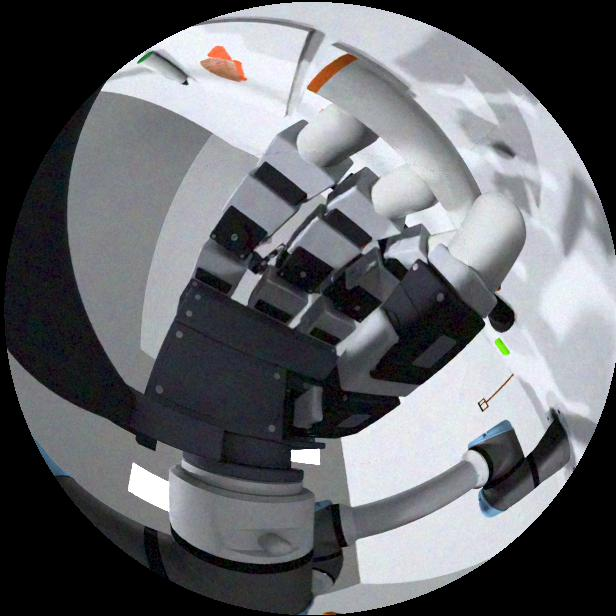

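move(target=[0,0,0,0,0,0,0.33,0,-0.285,-0.275,0.757,-0.677,-0.315,-0.168,0.33,0,-0.285,-0.275,0.33,-0.12,-0.285,-0.275,0,-0.9,0,0,-0.0583,0,0,0,0.43,0,-0.285,-0.275,0.757,-0.677,0.4,-0.168,0.40,0,-0.285,-0.275,0.43,-0.12,-0.285,-0.275,0.7,-0.9], speed=0.06)

zero_wrist_force(arm="right_arm")

move(target=[0,0,0,0,0,0,0.33,0,-0.285,-0.275,0.757,-0.677,-0.315,-0.168,0.33,0,-0.285,-0.275,0.33,-0.12,-0.285,-0.275,0,-0.9,0,0,-0.035,0,0,0,0.43,0,-0.285,-0.275,0.757,-0.677,0.4,-0.168,0.40,0,-0.285,-0.275,0.43,-0.12,-0.285,-0.275,0.7,-0.9], speed=0.008, stop_force=3, cameras=["cam_low"])

Scene clock: 3569.97 s.
left_arm: end_effector_position=(+0.5500, +0.6000, +0.3500) hand_goal=(+0.330, +0.000, -0.286, -0.276, +0.756, -0.678, -0.316, -0.168, +0.330, +0.000, -0.286, -0.276, +0.330, -0.120, -0.286, -0.276) hand_measured=(+0.330, -0.002, -0.290, -0.280, +0.754, -0.678, -0.312, -0.170, +0.332, +0.000, -0.290, -0.280, +0.330, -0.118, -0.290, -0.280) hand_current_ma=(+0, +0, -1, -1, -1, +0, +2, +0, +0, +0, -1, -1, +0, +0, -1, -1) hand_state=(goal, goal, goal, goal, goal, goal, goal, goal, goal, goal, goal, goal, goal, goal, goal, goal) hand_current_limit=0.00 hand_speed=-0.90 end_effector_quat_wxyz=(+0.392, -0.510, +0.608, -0.466) | right_arm: end_effector_position=(+0.4514, -0.1348, +0.0647) hand_goal=(+0.430, +0.000, -0.286, -0.276, +0.756, -0.678, +0.400, -0.168, +0.400, +0.000, -0.286, -0.276, +0.430, -0.120, -0.286, -0.276) hand_measured=(+0.354, -0.002, -0.322, -0.290, +0.744, -0.678, -0.090, -0.206, +0.352, -0.004, -0.298, -0.280, +0.380, -0.122, -0.302, -0.282) hand_current_ma=(-249, -2, -83, -26, -21, -1, -467, -135, -137, -4, -20, -5, -146, -2, -30, -9) hand_state=(blocked, goal, blocked, goal, goal, goal, blocked, blocked, blocked, goal, goal, goal, blocked, goal, goal, goal) hand_current_limit=0.70 hand_speed=-0.90 end_effector_quat_wxyz=(-0.608, +0.792, -0.040, +0.031) end_effector_velocity=(+0.000, +0.001, +0.004) end_effector_angular_velocity=(+0.003, +0.000, +0.001)
Joint positions: left_arm=[4.248 -1.476 -2.108 -0.292 0.397 3.838] | right_arm=[-0.134 -0.787 1.504 0.859 0.261 -1.576]
Joint velocities: left_arm=[within noise] | right_arm=[0.001 -0.004 -0.002 0.006 -0.003 0]
Joint torques (N m): left_arm=[-0.84 23.51 13.06 2.48 -3.27 0.16] | right_arm=[-5.06 -65.04 -12.34 4.65 -3.19 1.61]
Wrist force (N, zeroed by zero_wrist_force): left_arm=[-0.1 -0.1 0.2] | right_arm=[1.5 0.3 -0.4]
Wrist torque (N m, zeroed by zero_wrist_force): left_arm=[-0.04 0.03 -0.18] | right_arm=[0.43 -0.58 -0.21]
Wrist force, peak (N, zeroed by zero_wrist_force): left_arm=[0.3 -0.2 0.4] | right_arm=[1.5 0.3 -0.4]
Hand target: left_arm +0.5500, +0.6000, +0.3500; +0.392, -0.510, +0.608, -0.466 | right_arm +0.4515, -0.1347, +0.0650; -0.608, +0.792, -0.040, +0.031
Off the commanded pose: left_arm 0.000 m, 0 deg | right_arm 0.000 m, 0 deg.
move: done

Wrist force sensor zeroed.

Scene clock: 3573.10 s.
left_arm: end_effector_position=(+0.5500, +0.6000, +0.3500) hand_goal=(+0.330, +0.000, -0.286, -0.276, +0.756, -0.678, -0.316, -0.168, +0.330, +0.000, -0.286, -0.276, +0.330, -0.120, -0.286, -0.276) hand_measured=(+0.330, -0.002, -0.290, -0.280, +0.754, -0.678, -0.312, -0.170, +0.332, +0.000, -0.290, -0.280, +0.330, -0.118, -0.290, -0.280) hand_current_ma=(+0, +0, -1, -1, -1, +0, +2, +0, +0, +0, -1, -1, +0, +0, -1, -1) hand_state=(goal, goal, goal, goal, goal, goal, goal, goal, goal, goal, goal, goal, goal, goal, goal, goal) hand_current_limit=0.00 hand_speed=-0.90 end_effector_quat_wxyz=(+0.392, -0.510, +0.608, -0.466) | right_arm: end_effector_position=(+0.4515, -0.1347, +0.0489) hand_goal=(+0.430, +0.000, -0.286, -0.276, +0.756, -0.678, +0.400, -0.168, +0.400, +0.000, -0.286, -0.276, +0.430, -0.120, -0.286, -0.276) hand_measured=(+0.356, -0.002, -0.320, -0.282, +0.746, -0.678, -0.090, -0.206, +0.352, -0.004, -0.298, -0.280, +0.380, -0.120, -0.306, -0.284) hand_current_ma=(-245, -2, -80, -8, -18, -1, -468, -139, -137, -3, -20, -5, -146, +0, -38, -13) hand_state=(blocked, goal, blocked, goal, goal, goal, blocked, blocked, blocked, goal, goal, goal, blocked, goal, goal, goal) hand_current_limit=0.70 hand_speed=-0.90 end_effector_quat_wxyz=(-0.608, +0.792, -0.040, +0.031)
Joint positions: left_arm=[4.248 -1.476 -2.108 -0.292 0.397 3.838] | right_arm=[-0.134 -0.762 1.507 0.83 0.261 -1.576]
Joint torques (N m): left_arm=[-2.96 24.17 12.61 2.41 -3.27 0.28] | right_arm=[9.78 -64.43 -15.45 4.57 -2.88 -0.91]
Wrist force (N, zeroed by zero_wrist_force): left_arm=[0.0 0.0 0.1] | right_arm=[-0.2 -1.0 0.0]
Wrist torque (N m, zeroed by zero_wrist_force): left_arm=[-0.03 0.01 -0.18] | right_arm=[-0.09 0.01 0.02]
Wrist force, peak (N, zeroed by zero_wrist_force): left_arm=[0.4 -0.2 0.1] | right_arm=[-0.4 -3.7 -0.1]
Hand target: left_arm +0.5500, +0.6000, +0.3500; +0.392, -0.510, +0.608, -0.466 | right_arm +0.4515, -0.1347, +0.0489; -0.608, +0.792, -0.040, +0.031 (not the last commanded pose)
Off the commanded pose: left_arm 0.000 m, 0 deg | right_arm 0.005 m, 0 deg.
move: contact (right_arm)
Images, in order (width x height): cam_low 896x504.

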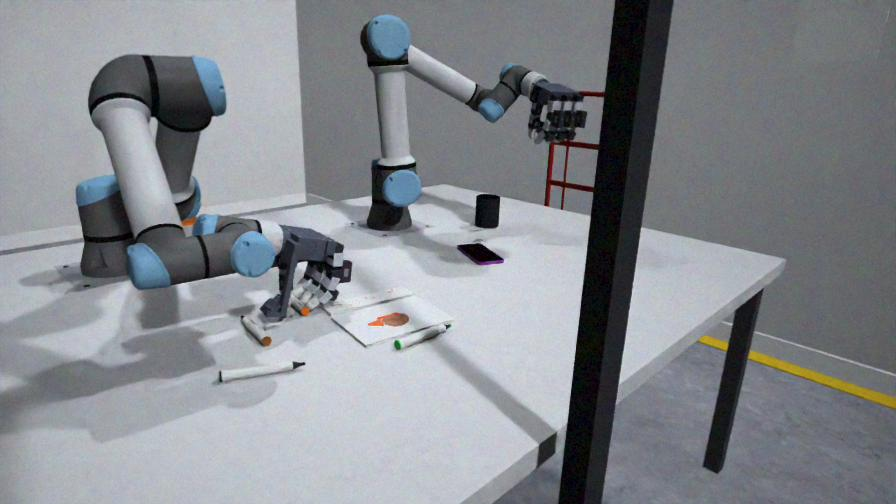

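execute_actions(actions=[[[0,0,0,0,0,0,0.33,0,-0.285,-0.275,0.757,-0.677,-0.315,-0.168,0.33,0,-0.285,-0.275,0.33,-0.12,-0.285,-0.275,0,-0.9,0,0,0,0,0,0,0.36,0,-0.285,-0.275,0.757,-0.677,-0.06,-0.168,0.355,0,-0.285,-0.275,0.38,-0.12,-0.285,-0.275,0.1,-0.9]],[[0,0,0,0,0,0,0.33,0,-0.285,-0.275,0.757,-0.677,-0.315,-0.168,0.33,0,-0.285,-0.275,0.33,-0.12,-0.285,-0.275,0,-0.9,0,0,0,0,0,0,0.352,0,-0.285,-0.275,0.757,-0.677,-0.315,-0.168,0.35,0,-0.285,-0.275,0.37,-0.12,-0.285,-0.275,0,-0.9]]])

wait(seconds=1.5)

execute_actions(actions=[[[0,0,0,0,0,0,0.33,0,-0.285,-0.275,0.757,-0.677,-0.315,-0.168,0.33,0,-0.285,-0.275,0.33,-0.12,-0.285,-0.275,0,-0.9,0,0,0,0,0,0,0.33,0,-0.285,-0.275,0.757,-0.677,-0.315,-0.168,0.33,0,-0.285,-0.275,0.33,-0.12,-0.285,-0.275,0,-0.9]]])

move(target=[[0,0,0,0,0,0,0.33,0,-0.285,-0.275,0.757,-0.677,-0.315,-0.168,0.33,0,-0.285,-0.275,0.33,-0.12,-0.285,-0.275,0,-0.9,0,0,0.05,0,0,0,0.33,0,-0.285,-0.275,0.757,-0.677,-0.315,-0.168,0.33,0,-0.285,-0.275,0.33,-0.12,-0.285,-0.275,0,-0.9],
[0,0,0,0,0,0,0.33,0,-0.285,-0.275,0.757,-0.677,-0.315,-0.168,0.33,0,-0.285,-0.275,0.33,-0.12,-0.285,-0.275,0,-0.9,0,0,0.15,0,0,0,0.33,0,-0.285,-0.275,0.757,-0.677,-0.315,-0.168,0.33,0,-0.285,-0.275,0.33,-0.12,-0.285,-0.275,0,-0.9],
[0,0,0,0,0,0,0.33,0,-0.285,-0.275,0.757,-0.677,-0.315,-0.168,0.33,0,-0.285,-0.275,0.33,-0.12,-0.285,-0.275,0,-0.9,0.1,-0.3,0.25,0,0,0,0.33,0,-0.285,-0.275,0.757,-0.677,-0.315,-0.168,0.33,0,-0.285,-0.275,0.33,-0.12,-0.285,-0.275,0,-0.9]], speed=[0.03,0.08,0.2], blend=[0.005,0.02,0], cameras=["cam_above"])

Scene clock: 3582.07 s.
left_arm: end_effector_position=(+0.5500, +0.6000, +0.3500) hand_goal=(+0.330, +0.000, -0.286, -0.276, +0.756, -0.678, -0.316, -0.168, +0.330, +0.000, -0.286, -0.276, +0.330, -0.120, -0.286, -0.276) hand_measured=(+0.330, -0.002, -0.290, -0.280, +0.754, -0.678, -0.312, -0.170, +0.332, +0.000, -0.290, -0.280, +0.330, -0.118, -0.290, -0.280) hand_current_ma=(+0, +0, -1, -1, -1, +0, +2, +0, +0, +0, -1, -1, +0, +0, -1, -1) hand_state=(goal, goal, goal, goal, goal, goal, goal, goal, goal, goal, goal, goal, goal, goal, goal, goal) hand_current_limit=0.00 hand_speed=-0.90 end_effector_quat_wxyz=(+0.392, -0.510, +0.608, -0.466) | right_arm: end_effector_position=(+0.4515, -0.1347, +0.0489) hand_goal=(+0.352, +0.000, -0.286, -0.276, +0.756, -0.678, -0.316, -0.168, +0.350, +0.000, -0.286, -0.276, +0.370, -0.120, -0.286, -0.276) hand_measured=(+0.348, -0.002, -0.290, -0.280, +0.750, -0.678, -0.312, -0.170, +0.346, -0.004, -0.290, -0.280, +0.366, -0.120, -0.290, -0.280) hand_current_ma=(-4, -2, -6, -4, -9, -1, +9, -2, -5, -3, -5, -3, -6, +0, -5, -4) hand_state=(goal, goal, goal, goal, goal, goal, goal, goal, goal, goal, goal, goal, goal, goal, goal, goal) hand_current_limit=0.00 hand_speed=-0.90 end_effector_quat_wxyz=(-0.608, +0.792, -0.040, +0.031)
Joint positions: left_arm=[4.248 -1.476 -2.108 -0.292 0.397 3.838] | right_arm=[-0.134 -0.762 1.507 0.83 0.261 -1.576]
Joint torques (N m): left_arm=[-1.69 23.65 13.13 2.36 -3.47 -0.07] | right_arm=[8.58 -63.74 -18.21 4.62 -2.98 -0.57]
Wrist force (N, zeroed by zero_wrist_force): left_arm=[0.1 0.0 0.3] | right_arm=[-0.2 -0.2 0.2]
Wrist torque (N m, zeroed by zero_wrist_force): left_arm=[-0.04 0.01 -0.17] | right_arm=[-0.04 0.02 -0.01]
Wrist force, peak (N, zeroed by zero_wrist_force): left_arm=[0.2 -0.2 0.4] | right_arm=[-0.5 -1.6 -0.1]
Hand target: left_arm +0.5500, +0.6000, +0.3500; +0.392, -0.510, +0.608, -0.466 | right_arm +0.4515, -0.1347, +0.0489; -0.608, +0.792, -0.040, +0.031
Off the commanded pose: left_arm 0.000 m, 0 deg | right_arm 0.000 m, 0 deg.

Scene clock: 3583.57 s.
left_arm: end_effector_position=(+0.5500, +0.6000, +0.3500) hand_goal=(+0.330, +0.000, -0.286, -0.276, +0.756, -0.678, -0.316, -0.168, +0.330, +0.000, -0.286, -0.276, +0.330, -0.120, -0.286, -0.276) hand_measured=(+0.330, -0.002, -0.290, -0.280, +0.754, -0.678, -0.312, -0.170, +0.332, +0.000, -0.290, -0.280, +0.330, -0.118, -0.290, -0.280) hand_current_ma=(+0, +0, -1, -1, -1, +0, +2, +0, +0, +0, -1, -1, +0, +0, -1, -1) hand_state=(goal, goal, goal, goal, goal, goal, goal, goal, goal, goal, goal, goal, goal, goal, goal, goal) hand_current_limit=0.00 hand_speed=-0.90 end_effector_quat_wxyz=(+0.392, -0.510, +0.608, -0.466) | right_arm: end_effector_position=(+0.4515, -0.1347, +0.0489) hand_goal=(+0.352, +0.000, -0.286, -0.276, +0.756, -0.678, -0.316, -0.168, +0.350, +0.000, -0.286, -0.276, +0.370, -0.120, -0.286, -0.276) hand_measured=(+0.348, -0.002, -0.290, -0.280, +0.750, -0.678, -0.312, -0.170, +0.346, -0.004, -0.290, -0.280, +0.366, -0.120, -0.290, -0.280) hand_current_ma=(-4, -2, -6, -4, -9, -1, +8, -2, -5, -3, -5, -3, -6, +0, -5, -4) hand_state=(goal, goal, goal, goal, goal, goal, goal, goal, goal, goal, goal, goal, goal, goal, goal, goal) hand_current_limit=0.00 hand_speed=-0.90 end_effector_quat_wxyz=(-0.608, +0.792, -0.040, +0.031)
Joint positions: left_arm=[4.248 -1.476 -2.108 -0.292 0.397 3.838] | right_arm=[-0.134 -0.762 1.507 0.83 0.261 -1.576]
Joint torques (N m): left_arm=[-0.35 23.31 12.94 2.31 -3.54 0.09] | right_arm=[8.74 -63.92 -17.75 4.53 -2.89 -0.58]
Wrist force (N, zeroed by zero_wrist_force): left_arm=[0.2 0.1 0.2] | right_arm=[-0.3 -0.3 0.1]
Wrist torque (N m, zeroed by zero_wrist_force): left_arm=[-0.02 0.01 -0.17] | right_arm=[-0.03 0.04 -0.03]
Wrist force, peak (N, zeroed by zero_wrist_force): left_arm=[0.2 0.1 0.4] | right_arm=[-0.2 -0.6 0.5]
Hand target: left_arm +0.5500, +0.6000, +0.3500; +0.392, -0.510, +0.608, -0.466 | right_arm +0.4515, -0.1347, +0.0489; -0.608, +0.792, -0.040, +0.031
Off the commanded pose: left_arm 0.000 m, 0 deg | right_arm 0.000 m, 0 deg.
wait: 1.50 s; at rest by 0.17 s

Scene clock: 3584.27 s.
left_arm: end_effector_position=(+0.5500, +0.6000, +0.3500) hand_goal=(+0.330, +0.000, -0.286, -0.276, +0.756, -0.678, -0.316, -0.168, +0.330, +0.000, -0.286, -0.276, +0.330, -0.120, -0.286, -0.276) hand_measured=(+0.330, -0.002, -0.290, -0.280, +0.754, -0.678, -0.312, -0.170, +0.332, +0.000, -0.290, -0.280, +0.330, -0.118, -0.290, -0.280) hand_current_ma=(+0, +0, -1, -1, -1, +0, +2, +0, +0, +0, -1, -1, +0, +0, -1, -1) hand_state=(goal, goal, goal, goal, goal, goal, goal, goal, goal, goal, goal, goal, goal, goal, goal, goal) hand_current_limit=0.00 hand_speed=-0.90 end_effector_quat_wxyz=(+0.392, -0.510, +0.608, -0.466) | right_arm: end_effector_position=(+0.4515, -0.1347, +0.0489) hand_goal=(+0.330, +0.000, -0.286, -0.276, +0.756, -0.678, -0.316, -0.168, +0.330, +0.000, -0.286, -0.276, +0.330, -0.120, -0.286, -0.276) hand_measured=(+0.332, -0.002, -0.290, -0.280, +0.750, -0.678, -0.312, -0.170, +0.332, -0.004, -0.290, -0.280, +0.332, -0.120, -0.290, -0.280) hand_current_ma=(+2, -2, -6, -4, -9, -1, +8, -2, +2, -3, -5, -3, +2, +0, -5, -4) hand_state=(goal, goal, goal, goal, goal, goal, goal, goal, goal, goal, goal, goal, goal, goal, goal, goal) hand_current_limit=0.00 hand_speed=-0.90 end_effector_quat_wxyz=(-0.608, +0.792, -0.040, +0.031)
Joint positions: left_arm=[4.248 -1.476 -2.108 -0.292 0.397 3.838] | right_arm=[-0.134 -0.762 1.507 0.83 0.261 -1.576]
Joint torques (N m): left_arm=[-0.85 23.56 12.93 2.38 -3.43 0.14] | right_arm=[8.32 -64.37 -17.96 4.52 -2.99 -0.6]
Wrist force (N, zeroed by zero_wrist_force): left_arm=[0.2 -0.2 0.0] | right_arm=[-0.1 -0.3 0.0]
Wrist torque (N m, zeroed by zero_wrist_force): left_arm=[-0.03 0.00 -0.16] | right_arm=[-0.03 0.02 0.00]
Wrist force, peak (N, zeroed by zero_wrist_force): left_arm=[0.3 -0.2 0.1] | right_arm=[-0.7 -0.4 0.3]
Hand target: left_arm +0.5500, +0.6000, +0.3500; +0.392, -0.510, +0.608, -0.466 | right_arm +0.4515, -0.1347, +0.0489; -0.608, +0.792, -0.040, +0.031
Off the commanded pose: left_arm 0.000 m, 0 deg | right_arm 0.000 m, 0 deg.

Scene clock: 3587.47 s.
left_arm: end_effector_position=(+0.5500, +0.6000, +0.3500) hand_goal=(+0.330, +0.000, -0.286, -0.276, +0.756, -0.678, -0.316, -0.168, +0.330, +0.000, -0.286, -0.276, +0.330, -0.120, -0.286, -0.276) hand_measured=(+0.330, -0.002, -0.290, -0.280, +0.754, -0.678, -0.312, -0.170, +0.332, +0.000, -0.290, -0.280, +0.330, -0.118, -0.290, -0.280) hand_current_ma=(+0, +0, -1, -1, -1, +0, +2, +0, +0, +0, -1, -1, +0, +0, -1, -1) hand_state=(goal, goal, goal, goal, goal, goal, goal, goal, goal, goal, goal, goal, goal, goal, goal, goal) hand_current_limit=0.00 hand_speed=-0.90 end_effector_quat_wxyz=(+0.392, -0.510, +0.608, -0.466) | right_arm: end_effector_position=(+0.5115, -0.3148, +0.1987) hand_goal=(+0.330, +0.000, -0.286, -0.276, +0.756, -0.678, -0.316, -0.168, +0.330, +0.000, -0.286, -0.276, +0.330, -0.120, -0.286, -0.276) hand_measured=(+0.330, -0.002, -0.290, -0.280, +0.752, -0.678, -0.312, -0.170, +0.330, -0.002, -0.290, -0.278, +0.330, -0.120, -0.290, -0.280) hand_current_ma=(+0, -2, -4, -4, -6, -1, +5, -2, +1, -2, -3, -3, +1, +0, -3, -4) hand_state=(goal, goal, goal, goal, goal, goal, goal, goal, goal, goal, goal, goal, goal, goal, goal, goal) hand_current_limit=0.00 hand_speed=-0.90 end_effector_quat_wxyz=(-0.608, +0.792, -0.040, +0.031)
Joint positions: left_arm=[4.248 -1.476 -2.108 -0.292 0.397 3.838] | right_arm=[-0.437 -0.813 1.364 1.862 0.398 -2.454]
Joint torques (N m): left_arm=[-1.5 23.18 13.18 2.27 -3.59 -0.05] | right_arm=[3.27 -66.01 -4.53 2.41 -2.44 -0.05]
Wrist force (N, zeroed by zero_wrist_force): left_arm=[0.0 -0.1 0.1] | right_arm=[-0.4 -0.3 -0.1]
Wrist torque (N m, zeroed by zero_wrist_force): left_arm=[-0.03 0.03 -0.18] | right_arm=[-0.01 0.06 0.10]
Wrist force, peak (N, zeroed by zero_wrist_force): left_arm=[-0.1 -0.3 0.4] | right_arm=[-2.6 -1.4 3.7]
Hand target: left_arm +0.5500, +0.6000, +0.3500; +0.392, -0.510, +0.608, -0.466 | right_arm +0.5115, -0.3147, +0.1989; -0.608, +0.792, -0.040, +0.031
Off the commanded pose: left_arm 0.000 m, 0 deg | right_arm 0.000 m, 0 deg.
move: done
Images, in order (width x height): cam_above 896x504.

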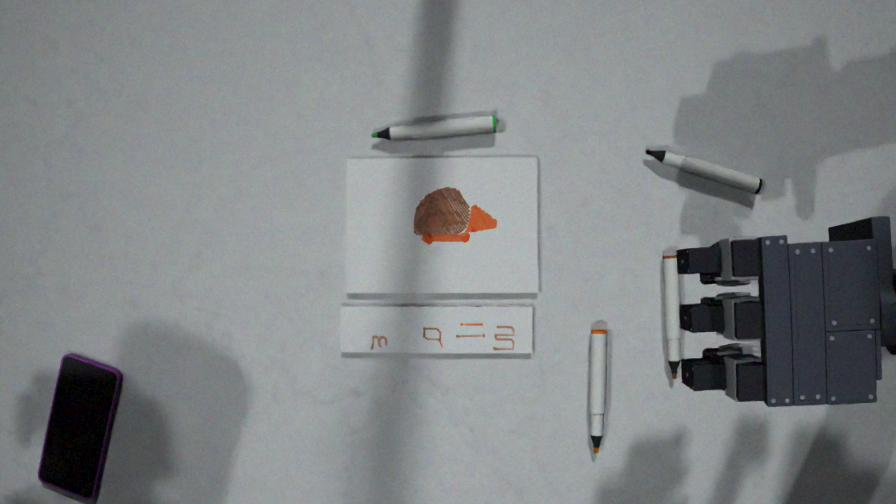

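move(target=[[0,0,0,0,0,0,0.33,0,-0.285,-0.275,0.757,-0.677,-0.315,-0.168,0.33,0,-0.285,-0.275,0.33,-0.12,-0.285,-0.275,0,-0.9,0.18,0.06,0.05,0,0,-0.25,0.33,0,-0.285,-0.275,0.757,-0.677,-0.315,-0.168,0.33,0,-0.285,-0.275,0.33,-0.12,-0.285,-0.275,0,-0.9],
[0,0,0,0,0,0,0.33,0,-0.285,-0.275,0.757,-0.677,-0.315,-0.168,0.33,0,-0.285,-0.275,0.33,-0.12,-0.285,-0.275,0,-0.9,0.40,0.28,0.05,0,0,-0.49,0.33,0,-0.285,-0.275,0.757,-0.677,-0.315,-0.168,0.33,0,-0.285,-0.275,0.33,-0.12,-0.285,-0.275,0,-0.9],
[0,0,0,0,0,0,0.33,0,-0.285,-0.275,0.757,-0.677,-0.315,-0.168,0.33,0,-0.285,-0.275,0.33,-0.12,-0.285,-0.275,0,-0.9,0.5307,0.3502,-0.1315,0,0,-0.49,0.33,0,-0.285,-0.275,0.757,-0.677,-0.315,-0.168,0.33,0,-0.285,-0.275,0.33,-0.12,-0.285,-0.275,0,-0.9]], speed=[0.2,0.25,0.2], blend=[0.03,0.03,0], cameras=["cam_above","cam_right_wrist"])

Scene clock: 3607.33 s.
left_arm: end_effector_position=(+0.5500, +0.6000, +0.3500) hand_goal=(+0.330, +0.000, -0.286, -0.276, +0.756, -0.678, -0.316, -0.168, +0.330, +0.000, -0.286, -0.276, +0.330, -0.120, -0.286, -0.276) hand_measured=(+0.330, -0.002, -0.290, -0.280, +0.754, -0.678, -0.312, -0.170, +0.332, +0.000, -0.290, -0.280, +0.330, -0.118, -0.290, -0.280) hand_current_ma=(+0, +0, -1, -1, -1, +0, +2, +0, +0, +0, -1, -1, +0, +0, -1, -1) hand_state=(goal, goal, goal, goal, goal, goal, goal, goal, goal, goal, goal, goal, goal, goal, goal, goal) hand_current_limit=0.00 hand_speed=-0.90 end_effector_quat_wxyz=(+0.392, -0.510, +0.608, -0.466) | right_arm: end_effector_position=(+0.8298, -0.1045, +0.1198) hand_goal=(+0.330, +0.000, -0.286, -0.276, +0.756, -0.678, -0.316, -0.168, +0.330, +0.000, -0.286, -0.276, +0.330, -0.120, -0.286, -0.276) hand_measured=(+0.330, -0.002, -0.290, -0.280, +0.752, -0.678, -0.312, -0.170, +0.330, -0.002, -0.290, -0.278, +0.330, -0.120, -0.290, -0.280) hand_current_ma=(+1, -2, -4, -4, -5, -1, +5, -2, +1, -2, -3, -3, +1, +0, -3, -4) hand_state=(goal, goal, goal, goal, goal, goal, goal, goal, goal, goal, goal, goal, goal, goal, goal, goal) hand_current_limit=0.00 hand_speed=-0.90 end_effector_quat_wxyz=(+0.415, -0.541, +0.580, -0.445)
Joint positions: left_arm=[4.248 -1.476 -2.108 -0.292 0.397 3.838] | right_arm=[0.209 -0.514 0.55 0.237 1.87 0.082]
Joint torques (N m): left_arm=[-2.02 23.66 14.02 2.41 -3.35 0.21] | right_arm=[-9.35 -81.11 -12.6 -2.95 -1.26 1.19]
Wrist force (N, zeroed by zero_wrist_force): left_arm=[0.0 -0.3 0.1] | right_arm=[0.1 0.5 -0.1]
Wrist torque (N m, zeroed by zero_wrist_force): left_arm=[-0.06 0.02 -0.17] | right_arm=[0.12 -0.01 0.02]
Wrist force, peak (N, zeroed by zero_wrist_force): left_arm=[-0.2 -0.2 0.4] | right_arm=[-1.0 2.2 1.2]
Hand target: left_arm +0.5500, +0.6000, +0.3500; +0.392, -0.510, +0.608, -0.466 | right_arm +0.8299, -0.1046, +0.1200; -0.415, +0.541, -0.580, +0.446
Off the commanded pose: left_arm 0.000 m, 0 deg | right_arm 0.000 m, 0 deg.
move: done
Images, in order (width x height): cam_above 896x504, cam_right_wrist 616x616.

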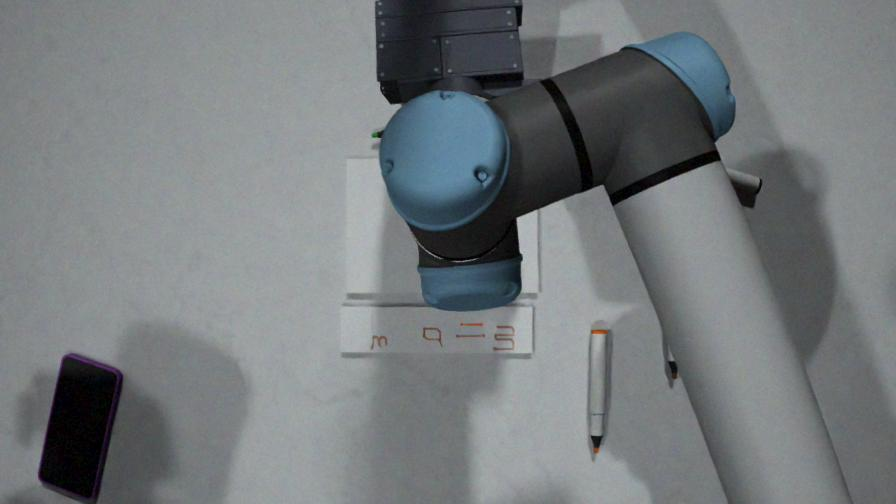

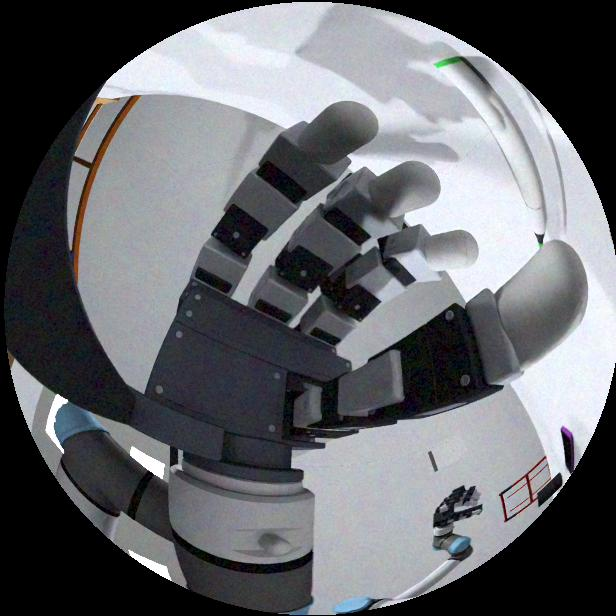

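move(target=[0,0,0,0,0,0,0.33,0,-0.285,-0.275,0.757,-0.677,-0.315,-0.168,0.33,0,-0.285,-0.275,0.33,-0.12,-0.285,-0.275,0,-0.9,-0.0008,0.0258,-0.09,0,0,0,0.33,0,-0.285,-0.275,0.757,-0.677,-0.315,-0.168,0.33,0,-0.285,-0.275,0.33,-0.12,-0.285,-0.275,0,-0.9], speed=0.08, cameras=["cam_right_wrist","cam_high"])

zero_wrist_force(arm="right_arm")

Scene clock: 3618.10 s.
left_arm: end_effector_position=(+0.5500, +0.6000, +0.3500) hand_goal=(+0.330, +0.000, -0.286, -0.276, +0.756, -0.678, -0.316, -0.168, +0.330, +0.000, -0.286, -0.276, +0.330, -0.120, -0.286, -0.276) hand_measured=(+0.330, -0.002, -0.290, -0.280, +0.754, -0.678, -0.312, -0.170, +0.332, +0.000, -0.290, -0.280, +0.330, -0.118, -0.290, -0.280) hand_current_ma=(+0, +0, -1, -1, -1, +0, +2, +0, +0, +0, -1, -1, +0, +0, -1, -1) hand_state=(goal, goal, goal, goal, goal, goal, goal, goal, goal, goal, goal, goal, goal, goal, goal, goal) hand_current_limit=0.00 hand_speed=-0.90 end_effector_quat_wxyz=(+0.392, -0.510, +0.608, -0.466) | right_arm: end_effector_position=(+0.8292, -0.0890, +0.0653) hand_goal=(+0.330, +0.000, -0.286, -0.276, +0.756, -0.678, -0.316, -0.168, +0.330, +0.000, -0.286, -0.276, +0.330, -0.120, -0.286, -0.276) hand_measured=(+0.330, -0.002, -0.290, -0.280, +0.752, -0.678, -0.312, -0.170, +0.330, -0.002, -0.290, -0.278, +0.330, -0.120, -0.290, -0.280) hand_current_ma=(+1, -2, -4, -4, -5, -1, +5, -2, +1, -2, -3, -3, +1, +0, -3, -4) hand_state=(goal, goal, goal, goal, goal, goal, goal, goal, goal, goal, goal, goal, goal, goal, goal, goal) hand_current_limit=0.00 hand_speed=-0.90 end_effector_quat_wxyz=(+0.415, -0.541, +0.580, -0.445)
Joint positions: left_arm=[4.248 -1.476 -2.108 -0.292 0.397 3.838] | right_arm=[0.23 -0.467 0.598 0.145 1.89 0.088]
Joint torques (N m): left_arm=[-0.41 23.51 14.07 2.49 -3.44 0.1] | right_arm=[-8.56 -82.78 -32.84 1.15 -1.39 0.47]
Wrist force (N, zeroed by zero_wrist_force): left_arm=[0.0 -0.1 0.3] | right_arm=[-0.1 0.4 0.1]
Wrist torque (N m, zeroed by zero_wrist_force): left_arm=[-0.05 0.03 -0.18] | right_arm=[0.07 0.02 -0.01]
Wrist force, peak (N, zeroed by zero_wrist_force): left_arm=[0.1 0.2 0.5] | right_arm=[-0.7 1.6 0.3]
Hand target: left_arm +0.5500, +0.6000, +0.3500; +0.392, -0.510, +0.608, -0.466 | right_arm +0.8294, -0.0891, +0.0660; -0.415, +0.541, -0.580, +0.446
Off the commanded pose: left_arm 0.000 m, 0 deg | right_arm 0.001 m, 0 deg.
move: done
Images, in order (width x height): cam_high 896x504, cam_right_wrist 616x616.

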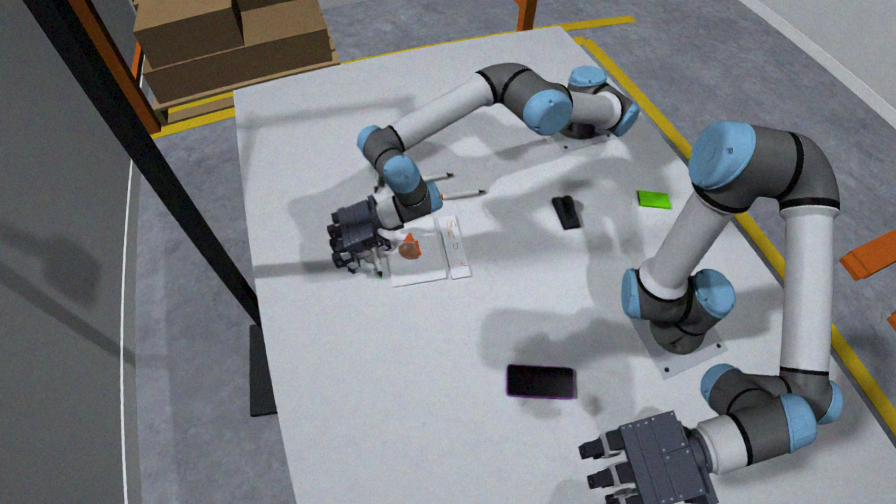

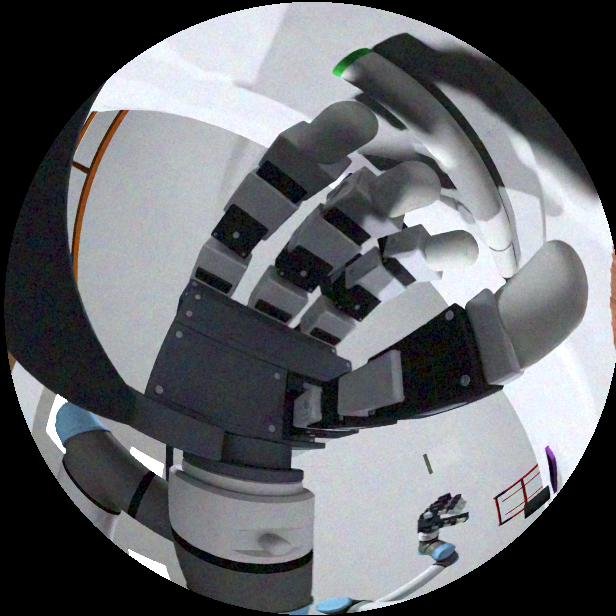

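Wrist force sensor zeroed.


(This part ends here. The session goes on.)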